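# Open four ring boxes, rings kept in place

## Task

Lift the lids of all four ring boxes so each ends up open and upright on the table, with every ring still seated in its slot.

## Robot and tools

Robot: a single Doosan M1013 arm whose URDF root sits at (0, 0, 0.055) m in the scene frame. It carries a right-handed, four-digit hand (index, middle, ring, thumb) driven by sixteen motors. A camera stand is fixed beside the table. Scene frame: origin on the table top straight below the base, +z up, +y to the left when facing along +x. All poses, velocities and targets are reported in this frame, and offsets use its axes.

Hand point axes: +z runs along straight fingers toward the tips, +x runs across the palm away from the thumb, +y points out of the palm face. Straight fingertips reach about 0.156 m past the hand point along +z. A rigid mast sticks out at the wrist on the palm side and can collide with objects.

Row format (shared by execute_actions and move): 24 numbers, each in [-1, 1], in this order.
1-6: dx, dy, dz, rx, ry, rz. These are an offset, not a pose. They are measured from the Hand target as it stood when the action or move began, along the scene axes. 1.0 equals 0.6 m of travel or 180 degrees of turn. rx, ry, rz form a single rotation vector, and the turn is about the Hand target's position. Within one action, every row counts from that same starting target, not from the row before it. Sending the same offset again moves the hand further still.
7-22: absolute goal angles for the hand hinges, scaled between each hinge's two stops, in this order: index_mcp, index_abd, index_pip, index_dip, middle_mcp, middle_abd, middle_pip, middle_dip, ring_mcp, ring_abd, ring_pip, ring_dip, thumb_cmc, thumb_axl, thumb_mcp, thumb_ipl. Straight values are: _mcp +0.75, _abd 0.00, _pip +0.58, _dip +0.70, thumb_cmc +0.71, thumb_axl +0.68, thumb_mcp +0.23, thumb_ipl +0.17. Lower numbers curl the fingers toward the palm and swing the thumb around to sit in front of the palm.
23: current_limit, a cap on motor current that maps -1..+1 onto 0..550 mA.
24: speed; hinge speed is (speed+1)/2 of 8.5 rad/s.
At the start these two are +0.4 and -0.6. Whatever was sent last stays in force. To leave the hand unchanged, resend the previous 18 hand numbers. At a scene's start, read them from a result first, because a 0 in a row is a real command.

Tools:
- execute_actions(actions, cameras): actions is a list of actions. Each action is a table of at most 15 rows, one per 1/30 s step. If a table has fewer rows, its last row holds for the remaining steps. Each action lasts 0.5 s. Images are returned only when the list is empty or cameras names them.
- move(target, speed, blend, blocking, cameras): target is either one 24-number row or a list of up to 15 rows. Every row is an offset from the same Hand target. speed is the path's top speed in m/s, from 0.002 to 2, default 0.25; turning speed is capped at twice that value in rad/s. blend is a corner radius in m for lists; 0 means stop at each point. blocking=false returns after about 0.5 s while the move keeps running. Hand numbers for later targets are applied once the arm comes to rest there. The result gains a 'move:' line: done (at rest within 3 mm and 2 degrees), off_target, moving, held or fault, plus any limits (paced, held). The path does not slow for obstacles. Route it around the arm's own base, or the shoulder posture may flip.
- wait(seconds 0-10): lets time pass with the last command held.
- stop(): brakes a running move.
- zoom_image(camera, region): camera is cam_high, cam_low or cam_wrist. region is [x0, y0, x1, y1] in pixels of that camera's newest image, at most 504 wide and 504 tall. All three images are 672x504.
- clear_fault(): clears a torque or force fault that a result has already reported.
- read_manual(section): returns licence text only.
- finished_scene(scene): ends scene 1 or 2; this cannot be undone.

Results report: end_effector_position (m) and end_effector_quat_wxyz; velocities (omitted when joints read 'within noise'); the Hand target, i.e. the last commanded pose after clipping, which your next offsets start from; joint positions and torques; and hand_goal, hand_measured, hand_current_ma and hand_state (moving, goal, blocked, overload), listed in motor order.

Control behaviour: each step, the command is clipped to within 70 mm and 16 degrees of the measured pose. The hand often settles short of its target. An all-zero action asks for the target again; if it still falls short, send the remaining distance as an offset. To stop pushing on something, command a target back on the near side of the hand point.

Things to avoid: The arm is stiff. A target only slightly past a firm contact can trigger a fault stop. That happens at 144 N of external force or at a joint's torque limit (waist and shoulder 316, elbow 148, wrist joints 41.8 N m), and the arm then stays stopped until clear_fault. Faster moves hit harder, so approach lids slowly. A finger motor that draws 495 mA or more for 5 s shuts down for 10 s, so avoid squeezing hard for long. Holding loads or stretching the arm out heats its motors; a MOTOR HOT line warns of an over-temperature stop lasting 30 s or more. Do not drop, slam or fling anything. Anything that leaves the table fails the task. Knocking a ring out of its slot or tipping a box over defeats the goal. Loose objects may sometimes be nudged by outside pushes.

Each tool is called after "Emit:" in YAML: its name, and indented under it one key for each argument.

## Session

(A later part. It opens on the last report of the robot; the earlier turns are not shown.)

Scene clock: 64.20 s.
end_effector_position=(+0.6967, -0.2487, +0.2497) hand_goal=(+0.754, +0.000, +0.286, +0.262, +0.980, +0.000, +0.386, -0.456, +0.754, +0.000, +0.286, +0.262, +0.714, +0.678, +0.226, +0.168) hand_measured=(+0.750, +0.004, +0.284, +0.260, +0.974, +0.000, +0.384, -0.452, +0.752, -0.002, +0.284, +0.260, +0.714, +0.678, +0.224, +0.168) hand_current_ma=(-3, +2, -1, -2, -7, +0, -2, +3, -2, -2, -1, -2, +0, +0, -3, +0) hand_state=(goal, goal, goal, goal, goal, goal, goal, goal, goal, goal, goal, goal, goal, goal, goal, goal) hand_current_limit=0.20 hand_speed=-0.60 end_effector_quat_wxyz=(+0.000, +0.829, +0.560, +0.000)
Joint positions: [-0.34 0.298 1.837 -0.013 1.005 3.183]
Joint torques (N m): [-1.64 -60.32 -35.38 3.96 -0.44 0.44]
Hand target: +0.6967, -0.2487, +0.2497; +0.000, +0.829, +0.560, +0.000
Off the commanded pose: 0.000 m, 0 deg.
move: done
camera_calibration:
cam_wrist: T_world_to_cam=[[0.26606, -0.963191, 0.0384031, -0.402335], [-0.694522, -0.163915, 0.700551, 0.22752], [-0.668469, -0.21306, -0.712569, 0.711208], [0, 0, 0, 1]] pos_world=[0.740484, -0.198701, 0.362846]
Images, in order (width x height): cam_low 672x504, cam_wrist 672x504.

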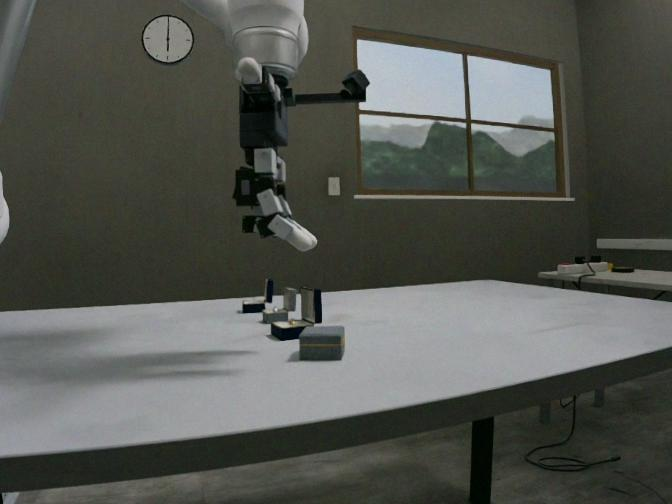

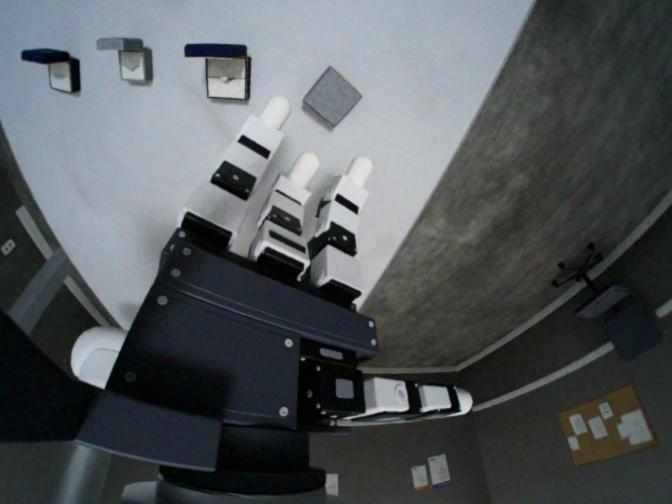

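Emit:
move:
  target:
    - [-0.0112,0.003,-0.2387,0,0,-0.024,0.754,0,0.285,0.261,0.98,0,0.385,-0.4565,0.754,0,0.285,0.261,0.714,0.678,0.226,0.168,0.2,-0.5]
    - [-0.0112,0.003,-0.2387,0,0,-0.024,0.754,-0.29,0.285,0.261,0.98,0,0.385,-0.4565,0.754,0.29,0.285,0.261,0.714,0.678,0.226,0.168,0.2,-0.75]
  speed: [0.25,0.1]

Emit:
execute_actions:
  actions:
    - [[0,0,0,0,0,0,0.754,-0.29,0.285,0.261,0.98,0,0.0438,-0.0797,0.754,0.29,0.285,0.261,0.714,0.678,0.226,0.168,0.2,-0.8]]
    - [[0,0,0,0,0,0,0.754,-0.29,0.285,0.261,0.98,0,-0.0584,-0.345,0.754,0.29,0.285,0.261,0.714,0.678,0.226,0.168,0.2,-0.8]]
    - [[0,0,0,0,0,0,0.754,-0.29,0.285,0.261,0.89,0,-0.1825,-0.381,0.754,0.29,0.285,0.261,0.714,0.678,0.226,0.168,0.2,-0.8]]
    - [[0,0,0,0,0,0,0.754,-0.29,0.285,0.261,0.7534,0,-0.3387,-0.0986,0.754,0.29,0.285,0.261,0.714,0.678,0.226,0.168,0.2,-0.8]]
  cameras: ["cam_wrist","cam_low"]

Emit:
zoom_image:
  camera: "cam_wrist"
  region: [200, 20, 440, 220]

Emit:
zoom_image:
  camera: "cam_low"
  region: [220, 260, 400, 380]

Scene clock: 68.47 s.
end_effector_position=(+0.6900, -0.2469, +0.1065) hand_goal=(+0.754, -0.290, +0.286, +0.262, +0.980, +0.000, +0.386, -0.456, +0.754, +0.290, +0.286, +0.262, +0.714, +0.678, +0.226, +0.168) hand_measured=(+0.752, -0.098, +0.284, +0.260, +0.974, +0.000, +0.384, -0.452, +0.752, +0.108, +0.284, +0.260, +0.714, +0.678, +0.224, +0.168) hand_current_ma=(-2, +330, -1, -2, -7, +0, -2, +3, -1, -330, -1, -2, +0, +0, -3, +0) hand_state=(goal, blocked, goal, goal, goal, goal, goal, goal, goal, blocked, goal, goal, goal, goal, goal, goal) hand_current_limit=0.20 hand_speed=-0.75 end_effector_quat_wxyz=(+0.000, +0.849, +0.528, +0.000)
Joint positions: [-0.334 0.447 1.942 -0.016 0.75 3.27]
Joint torques (N m): [-1.54 -67.41 -28.31 3.34 -0.45 0.37]
Hand target: +0.6899, -0.2469, +0.1065; +0.000, +0.849, +0.528, +0.000
Off the commanded pose: 0.000 m, 0 deg.
move: done

Scene clock: 70.67 s.
end_effector_position=(+0.6899, -0.2469, +0.1065) hand_goal=(+0.754, -0.290, +0.286, +0.262, +0.754, +0.000, -0.338, -0.098, +0.754, +0.290, +0.286, +0.262, +0.714, +0.678, +0.226, +0.168) hand_measured=(+0.748, -0.098, +0.276, +0.254, +0.758, +0.000, -0.332, -0.100, +0.748, +0.110, +0.276, +0.256, +0.714, +0.678, +0.224, +0.168) hand_current_ma=(-8, +330, -11, -8, +3, +0, +7, -2, -5, -330, -12, -8, +0, +0, -3, +0) hand_state=(goal, blocked, goal, goal, goal, goal, goal, goal, goal, blocked, goal, goal, goal, goal, goal, goal) hand_current_limit=0.20 hand_speed=-0.80 end_effector_quat_wxyz=(+0.000, +0.849, +0.528, +0.000)
Joint positions: [-0.334 0.447 1.942 -0.016 0.75 3.27]
Joint torques (N m): [-1.36 -67.84 -28.21 3.28 -0.44 0.4]
Hand target: +0.6899, -0.2469, +0.1065; +0.000, +0.849, +0.528, +0.000
Off the commanded pose: 0.000 m, 0 deg.
camera_calibration:
cam_wrist: T_world_to_cam=[[0.192685, -0.980509, 0.0384013, -0.34694], [-0.704934, -0.111095, 0.700518, 0.3437], [-0.682598, -0.16205, -0.712601, 0.627408], [0, 0, 0, 1]] pos_world=[0.737404, -0.200323, 0.219646]
Images, in order (width x height): cam_low 672x504, cam_wrist 672x504.

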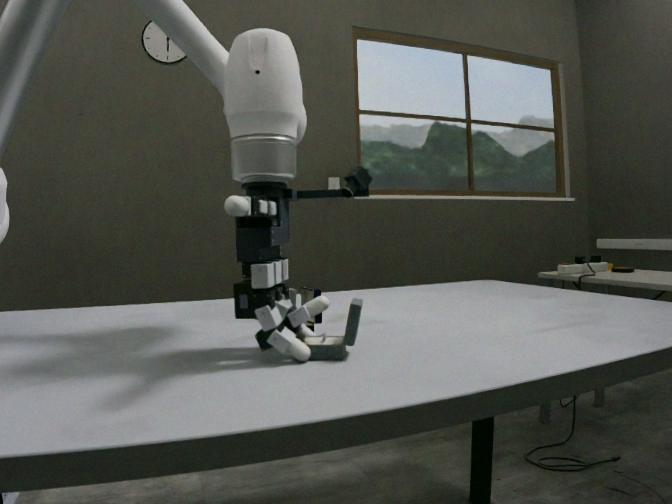

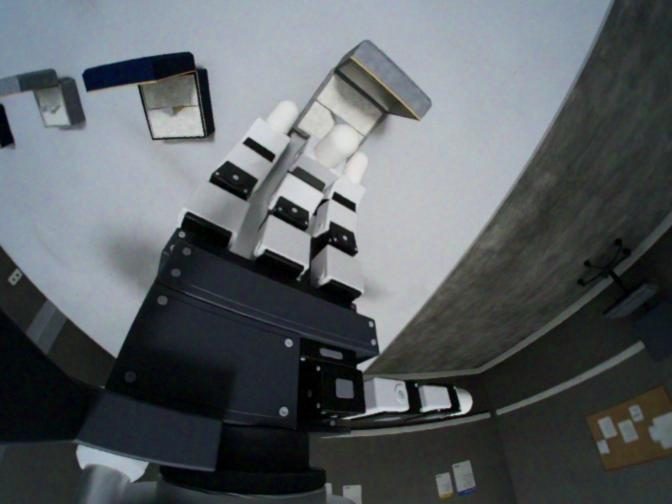

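Scaled by 2.100 from the camera's 672x504 image, which has a finer 960x720 frame.

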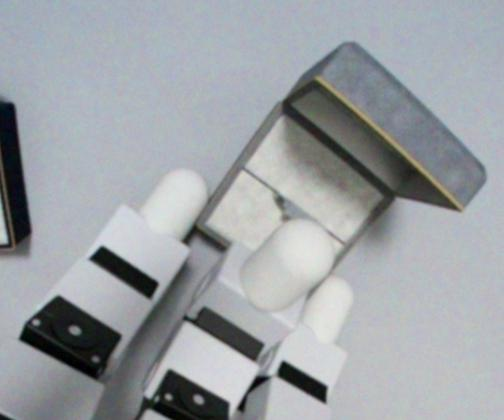

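Scaled by 2.800.

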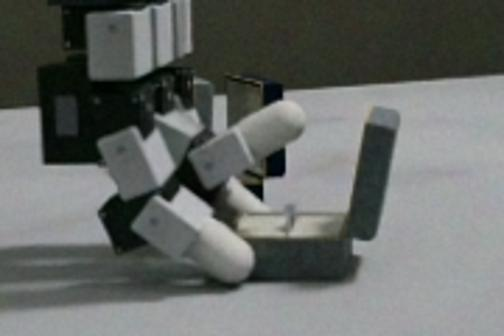

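All four are open. I'll release this box, retreat and check.

Emit:
execute_actions:
  actions:
    - [[0,0,0,0,0,0,0.754,0.02,0.285,0.261,0.754,0,-0.3387,-0.0986,0.754,-0.02,0.285,0.261,0.714,0.678,0.226,0.168,0.2,-0.6]]

Emit:
move:
  target: [0,0,0.2,0,0,0,0.754,0.02,0.285,0.261,0.754,0,-0.3387,-0.0986,0.754,-0.02,0.285,0.261,0.714,0.678,0.226,0.168,0.2,-0.6]
  speed: 0.2
  cameras: ["cam_low","cam_high"]

Emit:
zoom_image:
  camera: "cam_low"
  region: [220, 270, 380, 370]

Scene clock: 71.93 s.
end_effector_position=(+0.6899, -0.2469, +0.1065) hand_goal=(+0.754, +0.020, +0.286, +0.262, +0.754, +0.000, -0.338, -0.098, +0.754, -0.020, +0.286, +0.262, +0.714, +0.678, +0.226, +0.168) hand_measured=(+0.750, +0.016, +0.284, +0.260, +0.758, +0.000, -0.332, -0.100, +0.750, -0.018, +0.284, +0.260, +0.714, +0.678, +0.224, +0.168) hand_current_ma=(-4, -2, -1, -2, +3, +0, +7, -2, -3, +2, -1, -2, +0, +0, -3, +0) hand_state=(goal, goal, goal, goal, goal, goal, goal, goal, goal, goal, goal, goal, goal, goal, goal, goal) hand_current_limit=0.20 hand_speed=-0.60 end_effector_quat_wxyz=(+0.000, +0.849, +0.528, +0.000)
Joint positions: [-0.334 0.447 1.942 -0.016 0.75 3.27]
Joint torques (N m): [-1.72 -67.7 -28.41 3.3 -0.51 0.3]
Hand target: +0.6899, -0.2469, +0.1065; +0.000, +0.849, +0.528, +0.000
Off the commanded pose: 0.000 m, 0 deg.

Scene clock: 72.93 s.
end_effector_position=(+0.6899, -0.2469, +0.2264) hand_goal=(+0.754, +0.020, +0.286, +0.262, +0.754, +0.000, -0.338, -0.098, +0.754, -0.020, +0.286, +0.262, +0.714, +0.678, +0.226, +0.168) hand_measured=(+0.750, +0.016, +0.284, +0.260, +0.758, +0.000, -0.332, -0.100, +0.752, -0.018, +0.284, +0.260, +0.714, +0.678, +0.224, +0.168) hand_current_ma=(-3, -2, -1, -2, +3, +0, +7, -2, -2, +2, -1, -2, +0, +0, -3, +0) hand_state=(goal, goal, goal, goal, goal, goal, goal, goal, goal, goal, goal, goal, goal, goal, goal, goal) hand_current_limit=0.20 hand_speed=-0.60 end_effector_quat_wxyz=(+0.000, +0.849, +0.528, +0.000)
Joint positions: [-0.332 0.313 1.865 -0.013 0.961 3.268]
Joint torques (N m): [-1.39 -59.81 -34.05 3.79 -0.48 0.22]
Hand target: +0.6899, -0.2469, +0.2265; +0.000, +0.849, +0.528, +0.000
Off the commanded pose: 0.000 m, 0 deg.
move: done
Images, in order (width x height): cam_high 672x504, cam_low 672x504.

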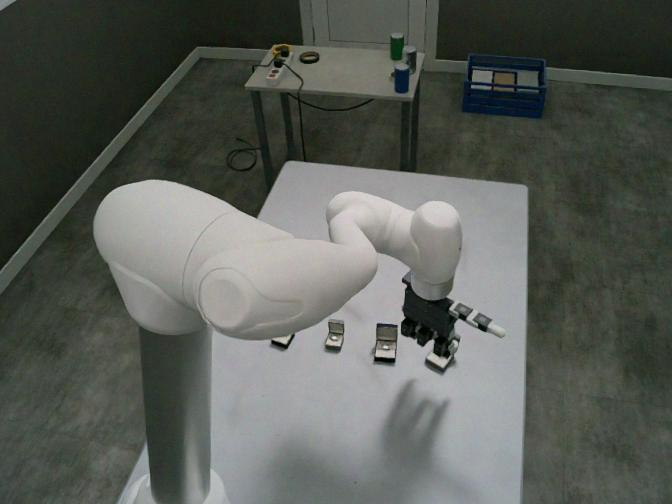

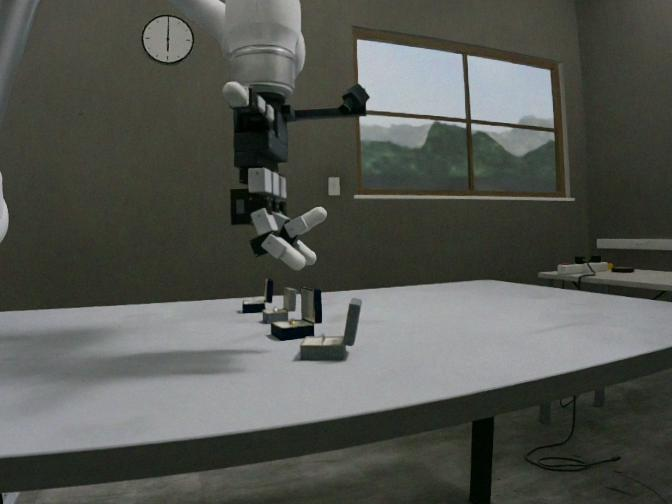

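Scaled by 3.150.

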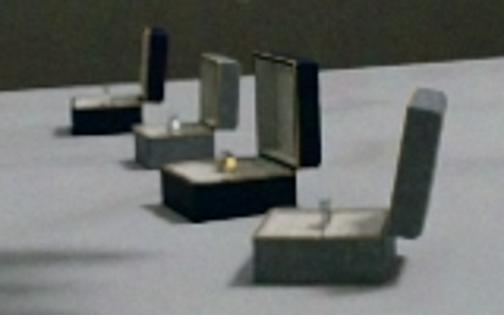

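Emit:
finished_scene:
  scene: 2

The scene is finished: the task was done.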